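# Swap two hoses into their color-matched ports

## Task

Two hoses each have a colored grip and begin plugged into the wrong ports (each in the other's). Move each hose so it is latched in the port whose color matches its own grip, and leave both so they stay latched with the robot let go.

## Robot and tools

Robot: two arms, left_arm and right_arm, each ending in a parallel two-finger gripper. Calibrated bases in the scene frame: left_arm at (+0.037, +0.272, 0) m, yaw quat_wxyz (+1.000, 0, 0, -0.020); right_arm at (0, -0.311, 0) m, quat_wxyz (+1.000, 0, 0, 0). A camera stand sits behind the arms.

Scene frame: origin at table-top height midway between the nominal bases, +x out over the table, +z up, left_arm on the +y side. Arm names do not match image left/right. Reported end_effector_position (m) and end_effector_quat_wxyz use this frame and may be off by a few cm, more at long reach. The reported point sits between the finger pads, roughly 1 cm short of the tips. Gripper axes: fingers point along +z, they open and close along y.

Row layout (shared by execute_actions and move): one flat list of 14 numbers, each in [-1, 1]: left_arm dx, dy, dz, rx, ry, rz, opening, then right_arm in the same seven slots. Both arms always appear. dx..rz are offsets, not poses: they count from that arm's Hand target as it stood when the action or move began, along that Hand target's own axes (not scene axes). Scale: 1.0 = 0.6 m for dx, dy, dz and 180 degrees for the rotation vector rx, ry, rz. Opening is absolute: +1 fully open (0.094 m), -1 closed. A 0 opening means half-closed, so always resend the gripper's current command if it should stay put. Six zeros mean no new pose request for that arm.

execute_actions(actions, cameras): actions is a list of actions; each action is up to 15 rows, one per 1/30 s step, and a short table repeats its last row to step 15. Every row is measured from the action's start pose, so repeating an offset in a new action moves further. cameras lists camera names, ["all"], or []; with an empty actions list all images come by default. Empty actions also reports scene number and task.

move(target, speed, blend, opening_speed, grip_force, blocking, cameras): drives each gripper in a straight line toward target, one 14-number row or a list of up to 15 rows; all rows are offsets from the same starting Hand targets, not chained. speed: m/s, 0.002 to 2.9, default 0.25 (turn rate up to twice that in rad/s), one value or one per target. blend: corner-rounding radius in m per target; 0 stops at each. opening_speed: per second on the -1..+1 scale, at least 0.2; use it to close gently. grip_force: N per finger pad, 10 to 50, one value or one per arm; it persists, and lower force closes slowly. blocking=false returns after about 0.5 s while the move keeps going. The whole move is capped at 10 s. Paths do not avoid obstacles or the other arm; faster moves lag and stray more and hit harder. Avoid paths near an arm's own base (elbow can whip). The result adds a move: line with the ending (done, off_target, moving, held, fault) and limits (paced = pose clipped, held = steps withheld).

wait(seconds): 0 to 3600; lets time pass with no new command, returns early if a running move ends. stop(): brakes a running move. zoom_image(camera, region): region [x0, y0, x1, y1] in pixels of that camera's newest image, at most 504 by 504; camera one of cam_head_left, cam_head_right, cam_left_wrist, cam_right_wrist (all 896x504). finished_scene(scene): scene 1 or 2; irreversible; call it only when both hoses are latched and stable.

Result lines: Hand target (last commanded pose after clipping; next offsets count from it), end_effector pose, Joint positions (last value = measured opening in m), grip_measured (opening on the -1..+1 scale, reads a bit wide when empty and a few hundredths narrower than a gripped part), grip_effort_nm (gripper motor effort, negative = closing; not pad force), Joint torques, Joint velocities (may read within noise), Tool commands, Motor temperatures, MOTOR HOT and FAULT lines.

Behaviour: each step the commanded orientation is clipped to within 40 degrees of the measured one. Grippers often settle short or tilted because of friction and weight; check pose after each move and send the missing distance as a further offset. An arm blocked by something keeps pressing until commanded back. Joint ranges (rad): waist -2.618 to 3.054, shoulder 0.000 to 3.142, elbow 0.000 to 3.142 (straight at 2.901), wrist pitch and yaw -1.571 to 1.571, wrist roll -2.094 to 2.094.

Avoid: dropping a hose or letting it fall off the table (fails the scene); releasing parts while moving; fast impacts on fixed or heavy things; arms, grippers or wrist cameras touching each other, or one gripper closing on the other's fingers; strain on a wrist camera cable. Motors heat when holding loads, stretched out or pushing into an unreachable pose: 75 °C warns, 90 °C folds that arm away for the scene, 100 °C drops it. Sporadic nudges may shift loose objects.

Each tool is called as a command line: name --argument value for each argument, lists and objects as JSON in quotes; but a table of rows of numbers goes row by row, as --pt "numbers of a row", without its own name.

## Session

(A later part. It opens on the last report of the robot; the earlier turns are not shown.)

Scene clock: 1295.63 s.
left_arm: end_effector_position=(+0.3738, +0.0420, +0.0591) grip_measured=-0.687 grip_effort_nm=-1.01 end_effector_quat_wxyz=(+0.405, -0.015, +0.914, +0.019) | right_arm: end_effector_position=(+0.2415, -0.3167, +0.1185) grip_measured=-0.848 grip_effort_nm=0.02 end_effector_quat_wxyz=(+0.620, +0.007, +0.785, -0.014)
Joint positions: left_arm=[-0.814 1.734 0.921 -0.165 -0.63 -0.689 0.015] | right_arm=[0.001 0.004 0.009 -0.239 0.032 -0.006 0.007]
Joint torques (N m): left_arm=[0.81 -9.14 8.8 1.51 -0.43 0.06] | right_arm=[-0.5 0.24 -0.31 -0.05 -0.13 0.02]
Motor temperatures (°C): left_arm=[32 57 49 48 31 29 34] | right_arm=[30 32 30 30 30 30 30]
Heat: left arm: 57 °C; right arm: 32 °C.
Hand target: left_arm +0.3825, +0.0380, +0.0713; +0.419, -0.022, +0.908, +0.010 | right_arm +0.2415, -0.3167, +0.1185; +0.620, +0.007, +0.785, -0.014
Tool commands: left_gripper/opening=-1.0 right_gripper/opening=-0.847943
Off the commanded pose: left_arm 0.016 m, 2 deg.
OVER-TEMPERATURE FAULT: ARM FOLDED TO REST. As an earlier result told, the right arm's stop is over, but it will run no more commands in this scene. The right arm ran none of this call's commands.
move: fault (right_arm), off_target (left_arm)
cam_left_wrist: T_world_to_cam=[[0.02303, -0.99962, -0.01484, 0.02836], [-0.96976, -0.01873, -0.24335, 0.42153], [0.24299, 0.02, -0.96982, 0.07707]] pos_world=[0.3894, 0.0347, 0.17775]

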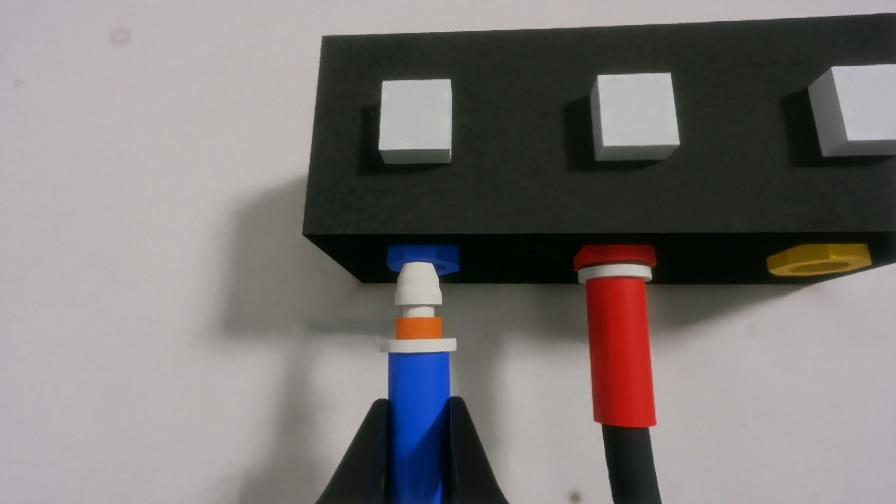

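move --target '[0.0108,-0.002,0.018,0,0,0,-1,0,0,0,0,0,0,-0.848]' --speed 0.04 --cameras '["cam_left_wrist"]'

zoom_image --camera "cam_left_wrist" --region '[320, 180, 520, 400]'

Scene clock: 1304.80 s.
left_arm: end_effector_position=(+0.3809, +0.0378, +0.0611) grip_measured=-0.687 grip_effort_nm=-1.01 end_effector_quat_wxyz=(+0.417, -0.021, +0.908, +0.008) | right_arm: end_effector_position=(+0.2415, -0.3167, +0.1185) grip_measured=-0.848 grip_effort_nm=0.02 end_effector_quat_wxyz=(+0.620, +0.007, +0.785, -0.014)
Joint positions: left_arm=[-0.809 1.746 0.921 -0.113 -0.631 -0.681 0.015] | right_arm=[0.001 0.004 0.009 -0.239 0.032 -0.006 0.007]
Joint torques (N m): left_arm=[0.96 -6.84 7.8 1.56 -0.34 0.11] | right_arm=[-0.47 0.2 -0.29 -0.03 -0.13 0.03]
Motor temperatures (°C): left_arm=[32 57 49 48 31 29 34] | right_arm=[30 32 30 30 30 30 30]
Heat: left arm: 57 °C; right arm: 32 °C.
Hand target: left_arm +0.3866, +0.0370, +0.0595; +0.419, -0.022, +0.908, +0.010 | right_arm +0.2415, -0.3167, +0.1185; +0.620, +0.007, +0.785, -0.014
Tool commands: left_gripper/opening=-1.0 right_gripper/opening=-0.847943
Off the commanded pose: left_arm 0.006 m, 0 deg.
OVER-TEMPERATURE FAULT: ARM FOLDED TO REST. As an earlier result told, the right arm's stop is over, but it will run no more commands in this scene. The right arm ran none of this call's commands.
move: fault (right_arm)
cam_left_wrist: T_world_to_cam=[[0.02441, -0.99966, 0.00909, 0.02195], [-0.96281, -0.02596, -0.26893, 0.42792], [0.26908, -0.00219, -0.96312, 0.06792]] pos_world=[0.3932, 0.0332, 0.1803]

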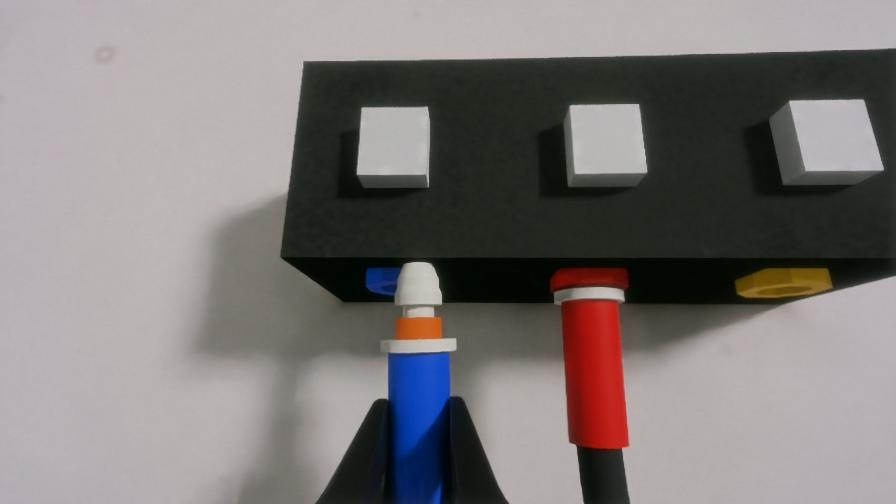

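Scaled by 2.291 from the camera's image (finer frame: 1280x720).

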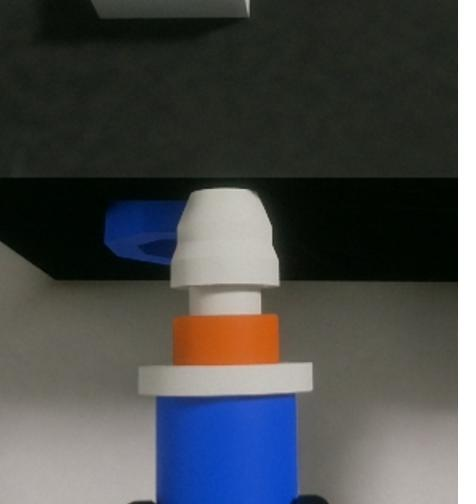

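move --pt "0.0601 0.0117 -0.0692 0 0 0 -1 0 0 0 0 0 0 -0.848" --pt "0.069 0.0125 -0.0612 0 0 0 -1 0 0 0 0 0 0 -0.848" --pt "0.0307 0.0125 -0.0175 0 0 0 -1 0 0 0 0 0 0 -0.848" --speed 0.1 --cameras '["cam_left_wrist"]'

zoom_image --camera "cam_left_wrist" --region '[320, 180, 520, 400]'

Scene clock: 1325.03 s.
left_arm: end_effector_position=(+0.3584, +0.0503, +0.0474) grip_measured=-0.687 grip_effort_nm=-1.01 end_effector_quat_wxyz=(+0.411, -0.019, +0.911, +0.019) | right_arm: end_effector_position=(+0.2415, -0.3167, +0.1185) grip_measured=-0.848 grip_effort_nm=0.02 end_effector_quat_wxyz=(+0.620, +0.007, +0.785, -0.014)
Joint positions: left_arm=[-0.84 1.709 0.827 -0.103 -0.655 -0.718 0.015] | right_arm=[0.001 0.004 0.009 -0.239 0.032 -0.006 0.007]
Joint torques (N m): left_arm=[0.59 -6.83 8.55 1.57 -0.33 0.1] | right_arm=[-0.57 0.23 -0.27 -0.02 -0.13 0.03]
Motor temperatures (°C): left_arm=[32 56 49 48 31 29 34] | right_arm=[30 32 30 30 30 30 30]
Heat: left arm: 56 °C; right arm: 32 °C.
Hand target: left_arm +0.3663, +0.0436, +0.0523; +0.419, -0.022, +0.908, +0.010 | right_arm +0.2415, -0.3167, +0.1185; +0.620, +0.007, +0.785, -0.014
Tool commands: left_gripper/opening=-1.0 right_gripper/opening=-0.847943
Off the commanded pose: left_arm 0.012 m, 1 deg.
OVER-TEMPERATURE FAULT: ARM FOLDED TO REST. As an earlier result told, the right arm's stop is over, but it will run no more commands in this scene. The right arm ran none of this call's commands.
move: fault (right_arm), off_target (left_arm)
cam_left_wrist: T_world_to_cam=[[0.03027, -0.99947, -0.01185, 0.03407], [-0.9662, -0.02622, -0.25646, 0.40351], [0.25601, 0.01921, -0.96648, 0.06461]] pos_world=[0.3723, 0.04339, 0.16633]

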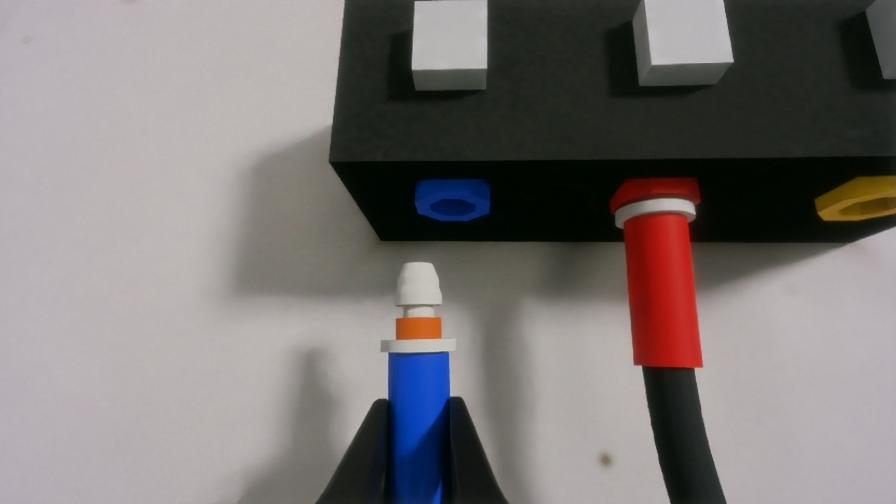

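Scaled by 2.291 from the camera's image (finer frame: 1280x720).

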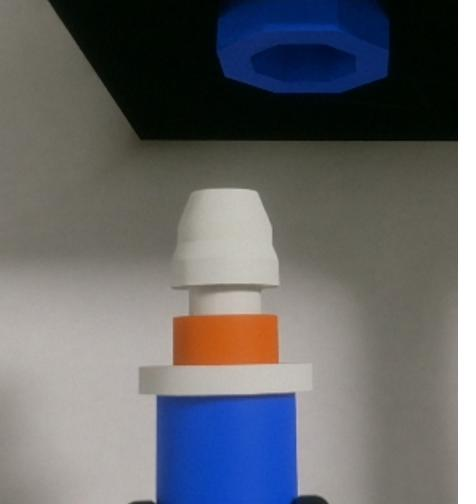

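move --pt "0.032 -0.0125 -0.0495 0 0 0 -1 0 0 0 0 0 0 -0.848" --pt "-0.0268 -0.0125 0.018 0 0 0 -1 0 0 0 0 0 0 -0.848" --speed 0.1 --cameras '["cam_left_wrist"]'

zoom_image --camera "cam_left_wrist" --region '[320, 180, 520, 400]'

Scene clock: 1338.23 s.
left_arm: end_effector_position=(+0.3758, +0.0438, +0.0514) grip_measured=-0.687 grip_effort_nm=-1.01 end_effector_quat_wxyz=(+0.410, -0.018, +0.912, +0.020) | right_arm: end_effector_position=(+0.2415, -0.3167, +0.1185) grip_measured=-0.848 grip_effort_nm=0.02 end_effector_quat_wxyz=(+0.620, +0.007, +0.785, -0.014)
Joint positions: left_arm=[-0.81 1.753 0.899 -0.116 -0.637 -0.685 0.015] | right_arm=[0.001 0.004 0.009 -0.239 0.032 -0.006 0.007]
Joint torques (N m): left_arm=[0.8 -7.36 9.01 1.6 -0.32 0.11] | right_arm=[-0.43 0.14 -0.25 -0.04 -0.14 0.04]
Motor temperatures (°C): left_arm=[32 57 49 47 31 29 34] | right_arm=[30 32 29 30 30 30 30]
Heat: left arm: 57 °C; right arm: 32 °C.
Hand target: left_arm +0.3853, +0.0371, +0.0574; +0.419, -0.022, +0.908, +0.010 | right_arm +0.2415, -0.3167, +0.1185; +0.620, +0.007, +0.785, -0.014
Tool commands: left_gripper/opening=-1.0 right_gripper/opening=-0.847943
Off the commanded pose: left_arm 0.013 m, 2 deg.
OVER-TEMPERATURE FAULT: ARM FOLDED TO REST. As an earlier result told, the right arm's stop is over, but it will run no more commands in this scene. The right arm ran none of this call's commands.
move: fault (right_arm), off_target (left_arm)
cam_left_wrist: T_world_to_cam=[[0.0282, -0.99949, -0.01479, 0.02799], [-0.96713, -0.02354, -0.25318, 0.42136], [0.2527, 0.02144, -0.96731, 0.06538]] pos_world=[0.3902, 0.03649, 0.17034]

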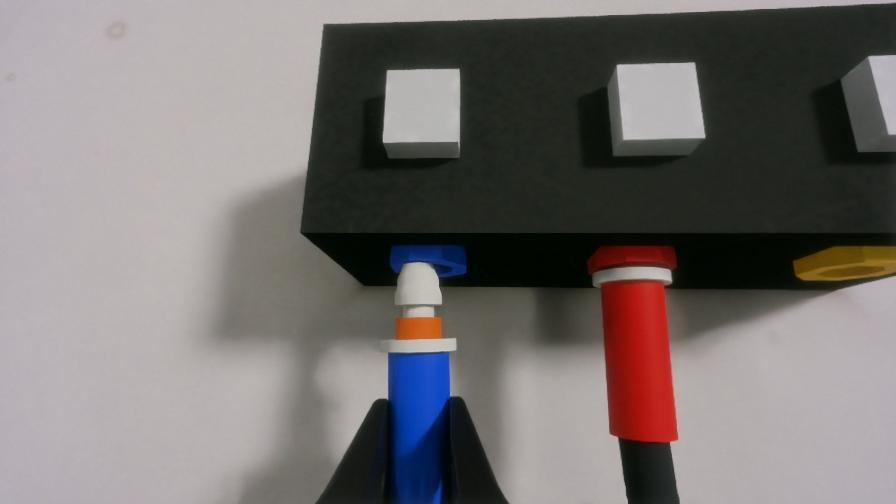

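Scaled by 2.291 from the camera's image (finer frame: 1280x720).

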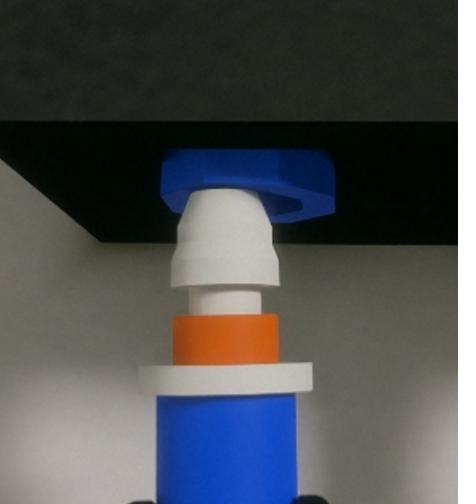

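move --pt "0.056 -0.005 -0.0645 0 0 0 -1 0 0 0 0 0 0 -0.848" --pt "-0.0075 -0.0055 0.0085 0 0 0 -1 0 0 0 0 0 0 -0.848" --speed 0.1 --cameras '["cam_left_wrist"]'

zoom_image --camera "cam_left_wrist" --region '[320, 180, 520, 400]'

Scene clock: 1348.90 s.
left_arm: end_effector_position=(+0.3802, +0.0424, +0.0485) grip_measured=-0.687 grip_effort_nm=-1.01 end_effector_quat_wxyz=(+0.404, -0.015, +0.915, +0.024) | right_arm: end_effector_position=(+0.2415, -0.3167, +0.1185) grip_measured=-0.848 grip_effort_nm=0.02 end_effector_quat_wxyz=(+0.620, +0.007, +0.785, -0.014)
Joint positions: left_arm=[-0.801 1.776 0.924 -0.129 -0.627 -0.676 0.015] | right_arm=[0.001 0.004 0.009 -0.239 0.032 -0.006 0.007]
Joint torques (N m): left_arm=[0.76 -7.76 9.16 1.74 -0.37 0.11] | right_arm=[-0.44 0.23 -0.31 -0.04 -0.13 0.03]
Motor temperatures (°C): left_arm=[32 57 50 47 31 29 34] | right_arm=[30 31 29 30 30 30 30]
Heat: left arm: 57 °C; right arm: 31 °C.
Hand target: left_arm +0.3922, +0.0340, +0.0576; +0.419, -0.022, +0.908, +0.010 | right_arm +0.2415, -0.3167, +0.1185; +0.620, +0.007, +0.785, -0.014
Tool commands: left_gripper/opening=-1.0 right_gripper/opening=-0.847943
Off the commanded pose: left_arm 0.017 m, 3 deg.
OVER-TEMPERATURE FAULT: ARM FOLDED TO REST. As an earlier result told, the right arm's stop is over, but it will run no more commands in this scene. The right arm ran none of this call's commands.
move: fault (right_arm), off_target (left_arm)
cam_left_wrist: T_world_to_cam=[[0.02628, -0.99935, -0.02451, 0.02765], [-0.97067, -0.01965, -0.2396, 0.42528], [0.23897, 0.03009, -0.97056, 0.06644]] pos_world=[0.3962, 0.03399, 0.16706]

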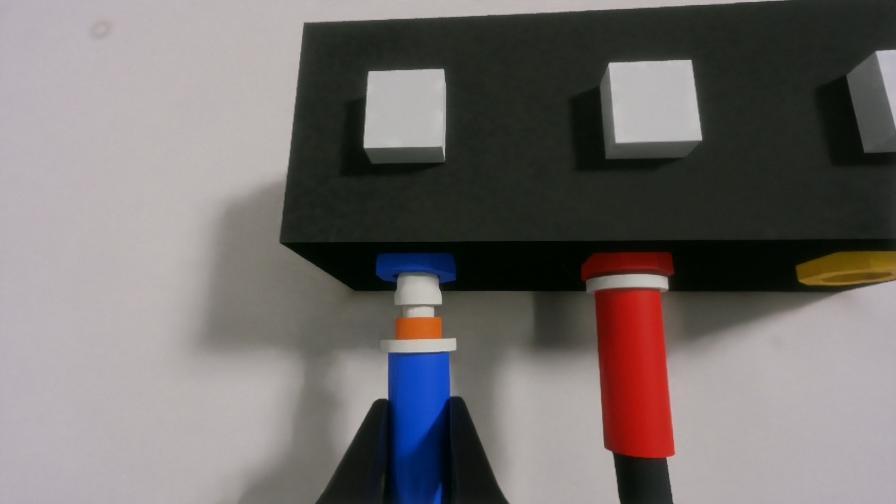

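Scaled by 2.291 from the camera's image (finer frame: 1280x720).

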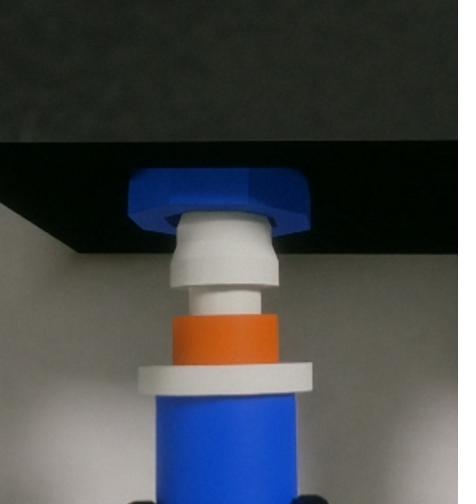

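move --target '[-0.08,0.003,0.041,0,-0.03,0,-1,0,0,0,0,0,0,-0.848]' --speed 0.15 --cameras '["cam_left_wrist"]'

zoom_image --camera "cam_left_wrist" --region '[320, 200, 520, 420]'

Scene clock: 1359.50 s.
left_arm: end_effector_position=(+0.3892, +0.0465, +0.0488) grip_measured=-0.687 grip_effort_nm=-1.00 end_effector_quat_wxyz=(+0.392, +0.033, +0.918, +0.047) | right_arm: end_effector_position=(+0.2415, -0.3167, +0.1185) grip_measured=-0.848 grip_effort_nm=0.02 end_effector_quat_wxyz=(+0.620, +0.007, +0.785, -0.014)
Joint positions: left_arm=[-0.767 1.788 0.955 -0.153 -0.598 -0.551 0.015] | right_arm=[0.001 0.004 0.009 -0.239 0.032 -0.006 0.007]
Joint torques (N m): left_arm=[6.08 -7.19 11.6 3.05 -0.72 0.16] | right_arm=[-0.54 0.21 -0.29 -0.04 -0.13 0.01]
Motor temperatures (°C): left_arm=[32 58 49 47 31 29 34] | right_arm=[30 31 29 29 30 30 30]
Heat: left arm: 58 °C; right arm: 31 °C.
Hand target: left_arm +0.4419, +0.0383, +0.0780; +0.461, -0.022, +0.887, +0.011 | right_arm +0.2415, -0.3167, +0.1185; +0.620, +0.007, +0.785, -0.014
Tool commands: left_gripper/opening=-1.0 right_gripper/opening=-0.847943
Off the commanded pose: left_arm 0.061 m, 11 deg.
OVER-TEMPERATURE FAULT: ARM FOLDED TO REST. As an earlier result told, the right arm's stop is over, but it will run no more commands in this scene. The right arm ran none of this call's commands.
move: fault (right_arm), off_target (left_arm)
cam_left_wrist: T_world_to_cam=[[-0.04305, -0.99374, -0.10309, 0.06203], [-0.97544, 0.06412, -0.21072, 0.4308], [0.21601, 0.09148, -0.9721, 0.07055]] pos_world=[0.40765, 0.02757, 0.16575]

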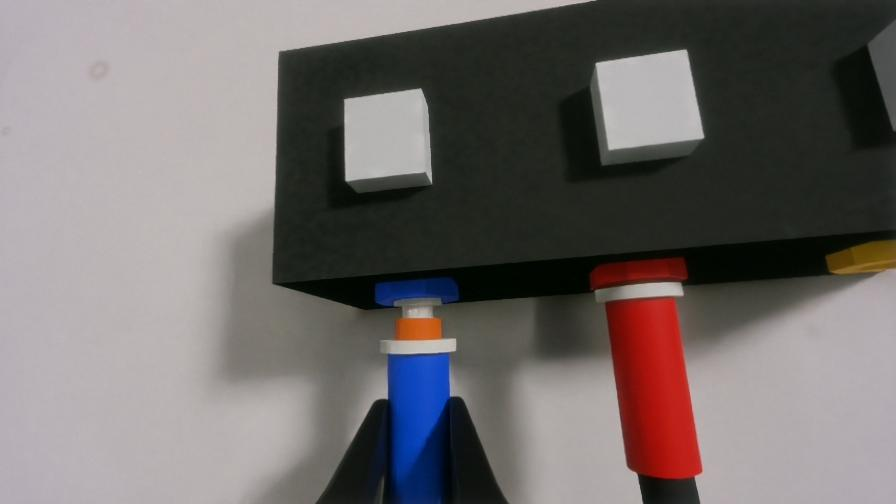

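Scaled by 2.291 from the camera's image (finer frame: 1280x720).

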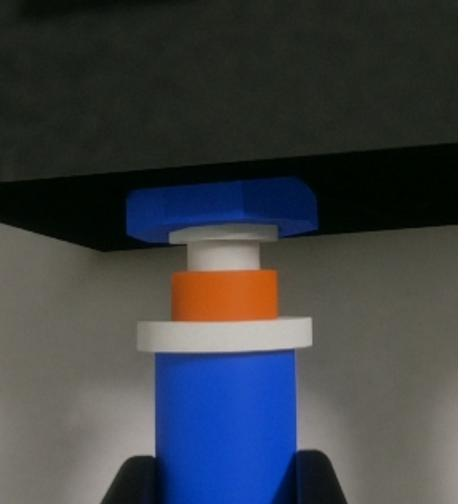

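move --pt "-0.045 -0.02 0.0295 -0.018 -0.015 -0.045 -1 0 0 0 0 0 0 -0.848" --speed 0.2 --cameras '["cam_left_wrist"]'

zoom_image --camera "cam_left_wrist" --region '[320, 200, 520, 420]'

Scene clock: 1371.90 s.
left_arm: end_effector_position=(+0.3954, +0.0433, +0.0514) grip_measured=-0.687 grip_effort_nm=-1.00 end_effector_quat_wxyz=(+0.364, -0.016, +0.930, +0.054) | right_arm: end_effector_position=(+0.2415, -0.3167, +0.1185) grip_measured=-0.848 grip_effort_nm=0.02 end_effector_quat_wxyz=(+0.620, +0.007, +0.785, -0.014)
Joint positions: left_arm=[-0.762 1.845 1.091 -0.327 -0.599 -0.683 0.015] | right_arm=[0.001 0.004 0.009 -0.239 0.032 -0.006 0.007]
Joint torques (N m): left_arm=[5.87 -6.99 13.08 3.7 -1.5 -0.06] | right_arm=[-0.53 0.16 -0.25 -0.06 -0.12 0.04]
Motor temperatures (°C): left_arm=[33 57 53 54 31 29 34] | right_arm=[30 31 29 29 30 30 30]
Heat: left arm: 57 °C; right arm: 31 °C.
Hand target: left_arm +0.4725, +0.0278, +0.0900; +0.481, -0.097, +0.872, +0.004 | right_arm +0.2415, -0.3167, +0.1185; +0.620, +0.007, +0.785, -0.014
Tool commands: left_gripper/opening=-1.0 right_gripper/opening=-0.847943
Off the commanded pose: left_arm 0.088 m, 18 deg.
OVER-TEMPERATURE FAULT: ARM FOLDED TO REST. As an earlier result told, the right arm's stop is over, but it will run no more commands in this scene. The right arm ran none of this call's commands.
move: fault (right_arm), off_target (left_arm)
cam_left_wrist: T_world_to_cam=[[0.05101, -0.99547, -0.08026, 0.02113], [-0.98675, -0.03785, -0.15777, 0.44378], [0.15401, 0.08725, -0.98421, 0.09745]] pos_world=[0.42182, 0.02933, 0.16762]

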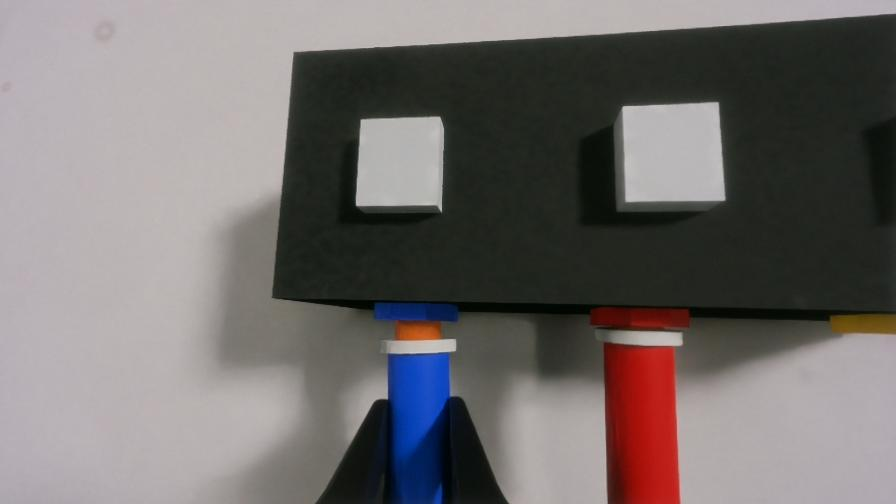

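Scaled by 2.291 from the camera's image (finer frame: 1280x720).

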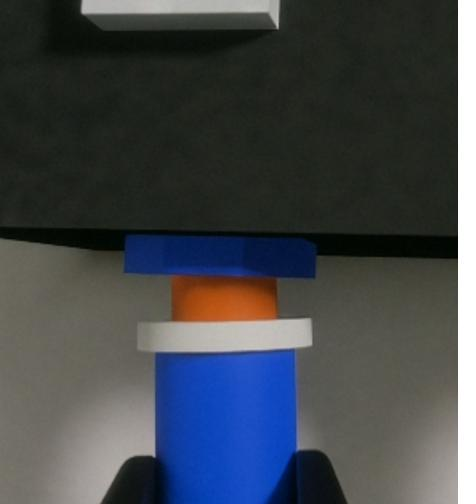

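move --pt "0.01 0 -0.017 0 0 0 -1 0 0 0 0 0 0 -0.848" --pt "-0.09 0 0.11 -0.005 -0.02 -0.02 -1 0 0 0 0 0 0 -0.848" --pt "0.07 0.01 -0.06 0 0 0 -1 0 0 0 0 0 0 -0.848" --speed '[0.1,0.4,0.3]' --blend '[0.005,0,0]' --cameras '["cam_left_wrist"]'

zoom_image --camera "cam_left_wrist" --region '[320, 200, 520, 420]'

Scene clock: 1384.23 s.
left_arm: end_effector_position=(+0.3986, +0.0430, +0.0495) grip_measured=-0.685 grip_effort_nm=-1.00 end_effector_quat_wxyz=(+0.419, -0.037, +0.905, +0.070) | right_arm: end_effector_position=(+0.2415, -0.3167, +0.1185) grip_measured=-0.848 grip_effort_nm=0.02 end_effector_quat_wxyz=(+0.620, +0.007, +0.785, -0.014)
Joint positions: left_arm=[-0.8 1.87 1.034 -0.193 -0.728 -0.71 0.015] | right_arm=[0.001 0.004 0.009 -0.239 0.032 -0.006 0.007]
Joint torques (N m): left_arm=[-0.55 -10.56 6.8 2.87 -0.8 -0.69] | right_arm=[-0.55 0.16 -0.31 -0.03 -0.13 0.02]
Motor temperatures (°C): left_arm=[34 57 56 59 33 29 34] | right_arm=[30 31 29 29 30 30 30]
Heat: left arm: 59 °C; right arm: 31 °C.
Hand target: left_arm +0.4195, +0.0231, +0.0736; +0.481, -0.097, +0.872, +0.004 | right_arm +0.2415, -0.3167, +0.1185; +0.620, +0.007, +0.785, -0.014
Tool commands: left_gripper/opening=-1.0 right_gripper/opening=-0.847943
Off the commanded pose: left_arm 0.038 m, 13 deg.
OVER-TEMPERATURE FAULT: ARM FOLDED TO REST. As an earlier result told, the right arm's stop is over, but it will run no more commands in this scene. The right arm ran none of this call's commands.
move: fault (right_arm), off_target (left_arm)
cam_left_wrist: T_world_to_cam=[[0.10496, -0.99042, -0.08975, -0.00083], [-0.95778, -0.07638, -0.27718, 0.44259], [0.26767, 0.11505, -0.95662, 0.04719]] pos_world=[0.41135, 0.02756, 0.16775]

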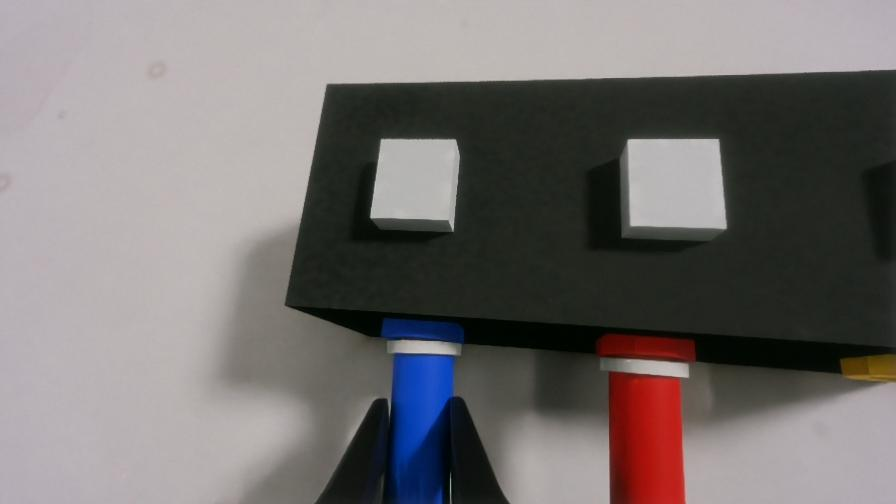

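Scaled by 2.291 from the camera's image (finer frame: 1280x720).

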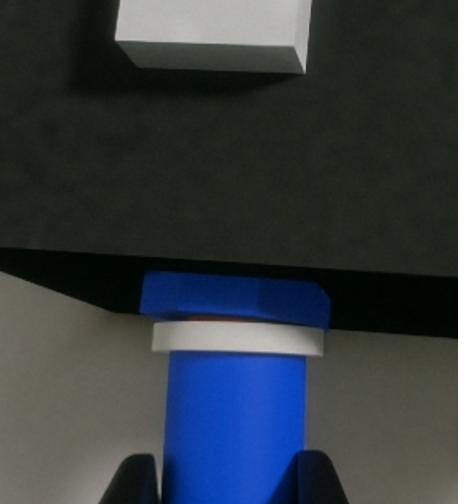

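move --pt "-0.085 0.0 0.10 0 -0.02 -0.01 -1 0 0 0 0 0 0 -0.848" --pt "0 0.01 0 0 0 0 -1 0 0 0 0 0 0 -0.848" --speed '[0.3,0.3]' --cameras '["cam_left_wrist"]'

zoom_image --camera "cam_left_wrist" --region '[320, 200, 520, 420]'

Scene clock: 1394.47 s.
left_arm: end_effector_position=(+0.3987, +0.0433, +0.0500) grip_measured=-0.685 grip_effort_nm=-1.01 end_effector_quat_wxyz=(+0.420, -0.038, +0.905, +0.054) | right_arm: end_effector_position=(+0.2415, -0.3167, +0.1185) grip_measured=-0.848 grip_effort_nm=0.02 end_effector_quat_wxyz=(+0.620, +0.007, +0.785, -0.014)
Joint positions: left_arm=[-0.791 1.851 1.006 -0.152 -0.703 -0.7 0.015] | right_arm=[0.001 0.004 0.009 -0.239 0.032 -0.006 0.007]
Joint torques (N m): left_arm=[-0.49 -9.98 6.82 2.77 -0.99 -0.67] | right_arm=[-0.49 0.21 -0.31 -0.07 -0.14 0.02]
Motor temperatures (°C): left_arm=[33 59 54 58 33 29 34] | right_arm=[30 31 29 29 30 30 30]
Heat: left arm: 59 °C; right arm: 31 °C.
Hand target: left_arm +0.4185, +0.0290, +0.0732; +0.481, -0.097, +0.871, +0.004 | right_arm +0.2415, -0.3167, +0.1185; +0.620, +0.007, +0.785, -0.014
Tool commands: left_gripper/opening=-1.0 right_gripper/opening=-0.847943
Off the commanded pose: left_arm 0.034 m, 12 deg.
OVER-TEMPERATURE FAULT: ARM FOLDED TO REST. As an earlier result told, the right arm's stop is over, but it will run no more commands in this scene. The right arm ran none of this call's commands.
move: fault (right_arm), off_target (left_arm)
cam_left_wrist: T_world_to_cam=[[0.09491, -0.99373, -0.05906, 0.00225], [-0.95751, -0.07489, -0.2785, 0.44272], [0.27233, 0.08299, -0.95862, 0.04715]] pos_world=[0.41086, 0.03148, 0.16862]

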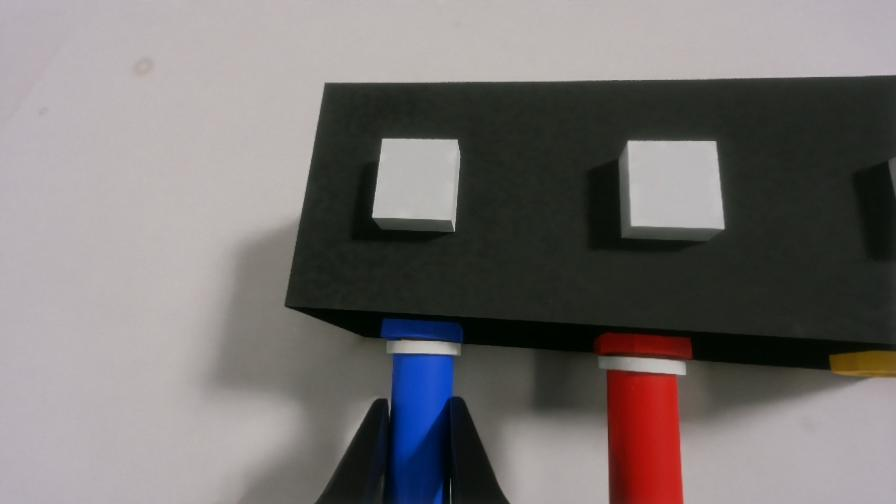

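Scaled by 2.291 from the camera's image (finer frame: 1280x720).

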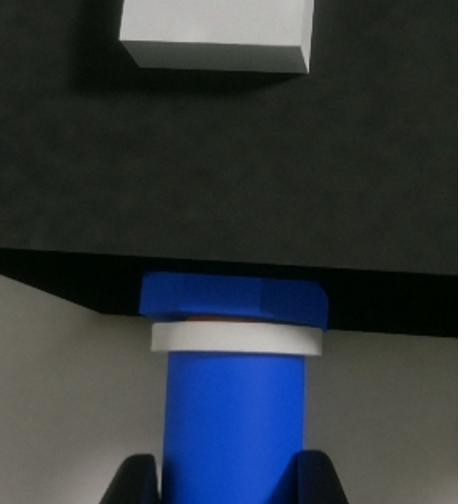

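move --pt "0 0.01 0 0 0 0 -0.3 0 0 0 0 0 0 -0.848" --pt "-0.069 0.01 -0.142 0 0 0 -0.3 0 0 0 0 0 0 -0.848" --cameras '["cam_left_wrist"]'

zoom_image --camera "cam_left_wrist" --region '[350, 150, 700, 400]'

Scene clock: 1405.67 s.
left_arm: end_effector_position=(+0.3647, +0.0381, +0.1394) grip_measured=-0.301 grip_effort_nm=0.09 end_effector_quat_wxyz=(+0.469, -0.087, +0.879, +0.014) | right_arm: end_effector_position=(+0.2415, -0.3167, +0.1185) grip_measured=-0.848 grip_effort_nm=0.02 end_effector_quat_wxyz=(+0.620, +0.007, +0.785, -0.014)
Joint positions: left_arm=[-0.9 1.611 1.048 -0.389 -0.812 -0.865 0.033] | right_arm=[0.001 0.004 0.009 -0.239 0.032 -0.006 0.007]
Joint torques (N m): left_arm=[-0.69 -8.27 9.94 1.3 -0.64 -0.04] | right_arm=[-0.49 0.2 -0.27 -0.04 -0.14 0.05]
Motor temperatures (°C): left_arm=[33 59 52 58 32 30 34] | right_arm=[30 31 29 29 30 30 30]
Heat: left arm: 59 °C; right arm: 31 °C.
Hand target: left_arm +0.3677, +0.0331, +0.1532; +0.481, -0.097, +0.871, +0.004 | right_arm +0.2415, -0.3167, +0.1185; +0.620, +0.007, +0.785, -0.014
Tool commands: left_gripper/opening=-0.3 right_gripper/opening=-0.847943
Off the commanded pose: left_arm 0.015 m, 2 deg.
OVER-TEMPERATURE FAULT: ARM FOLDED TO REST. As an earlier result told, the right arm's stop is over, but it will run no more commands in this scene. The right arm ran none of this call's commands.
move: fault (right_arm), off_target (left_arm)
cam_left_wrist: T_world_to_cam=[[0.14579, -0.98733, 0.06262, -0.03015], [-0.91276, -0.15865, -0.37643, 0.43523], [0.3816, -0.00228, -0.92432, 0.10123]] pos_world=[0.36302, 0.03951, 0.25929]

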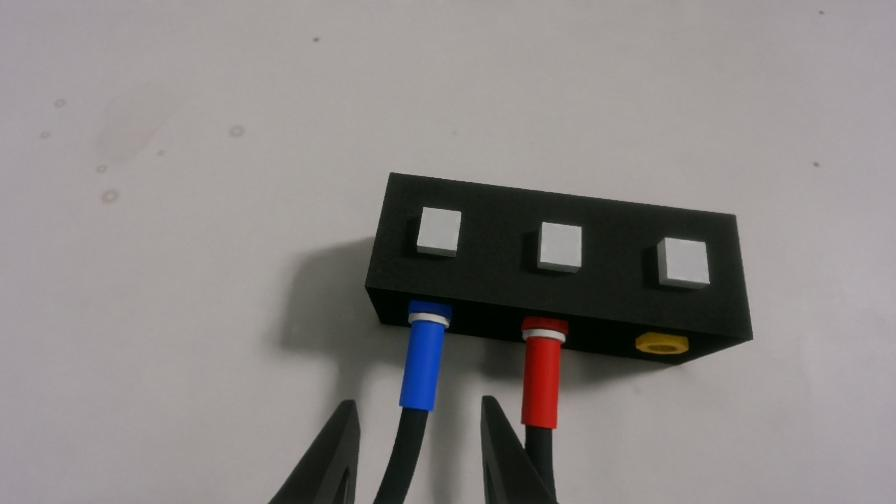

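Scaled by 1.440 from the camera's image (finer frame: 1280x720).

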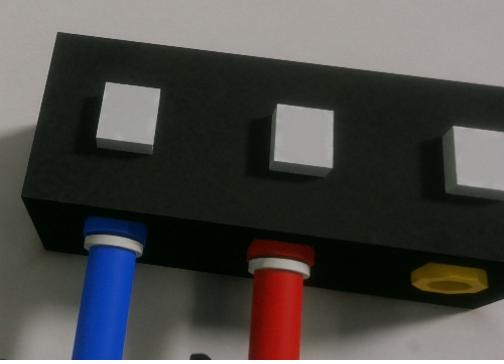

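Both flush and straight.

finished_scene --scene 1

The scene is finished: the task was done.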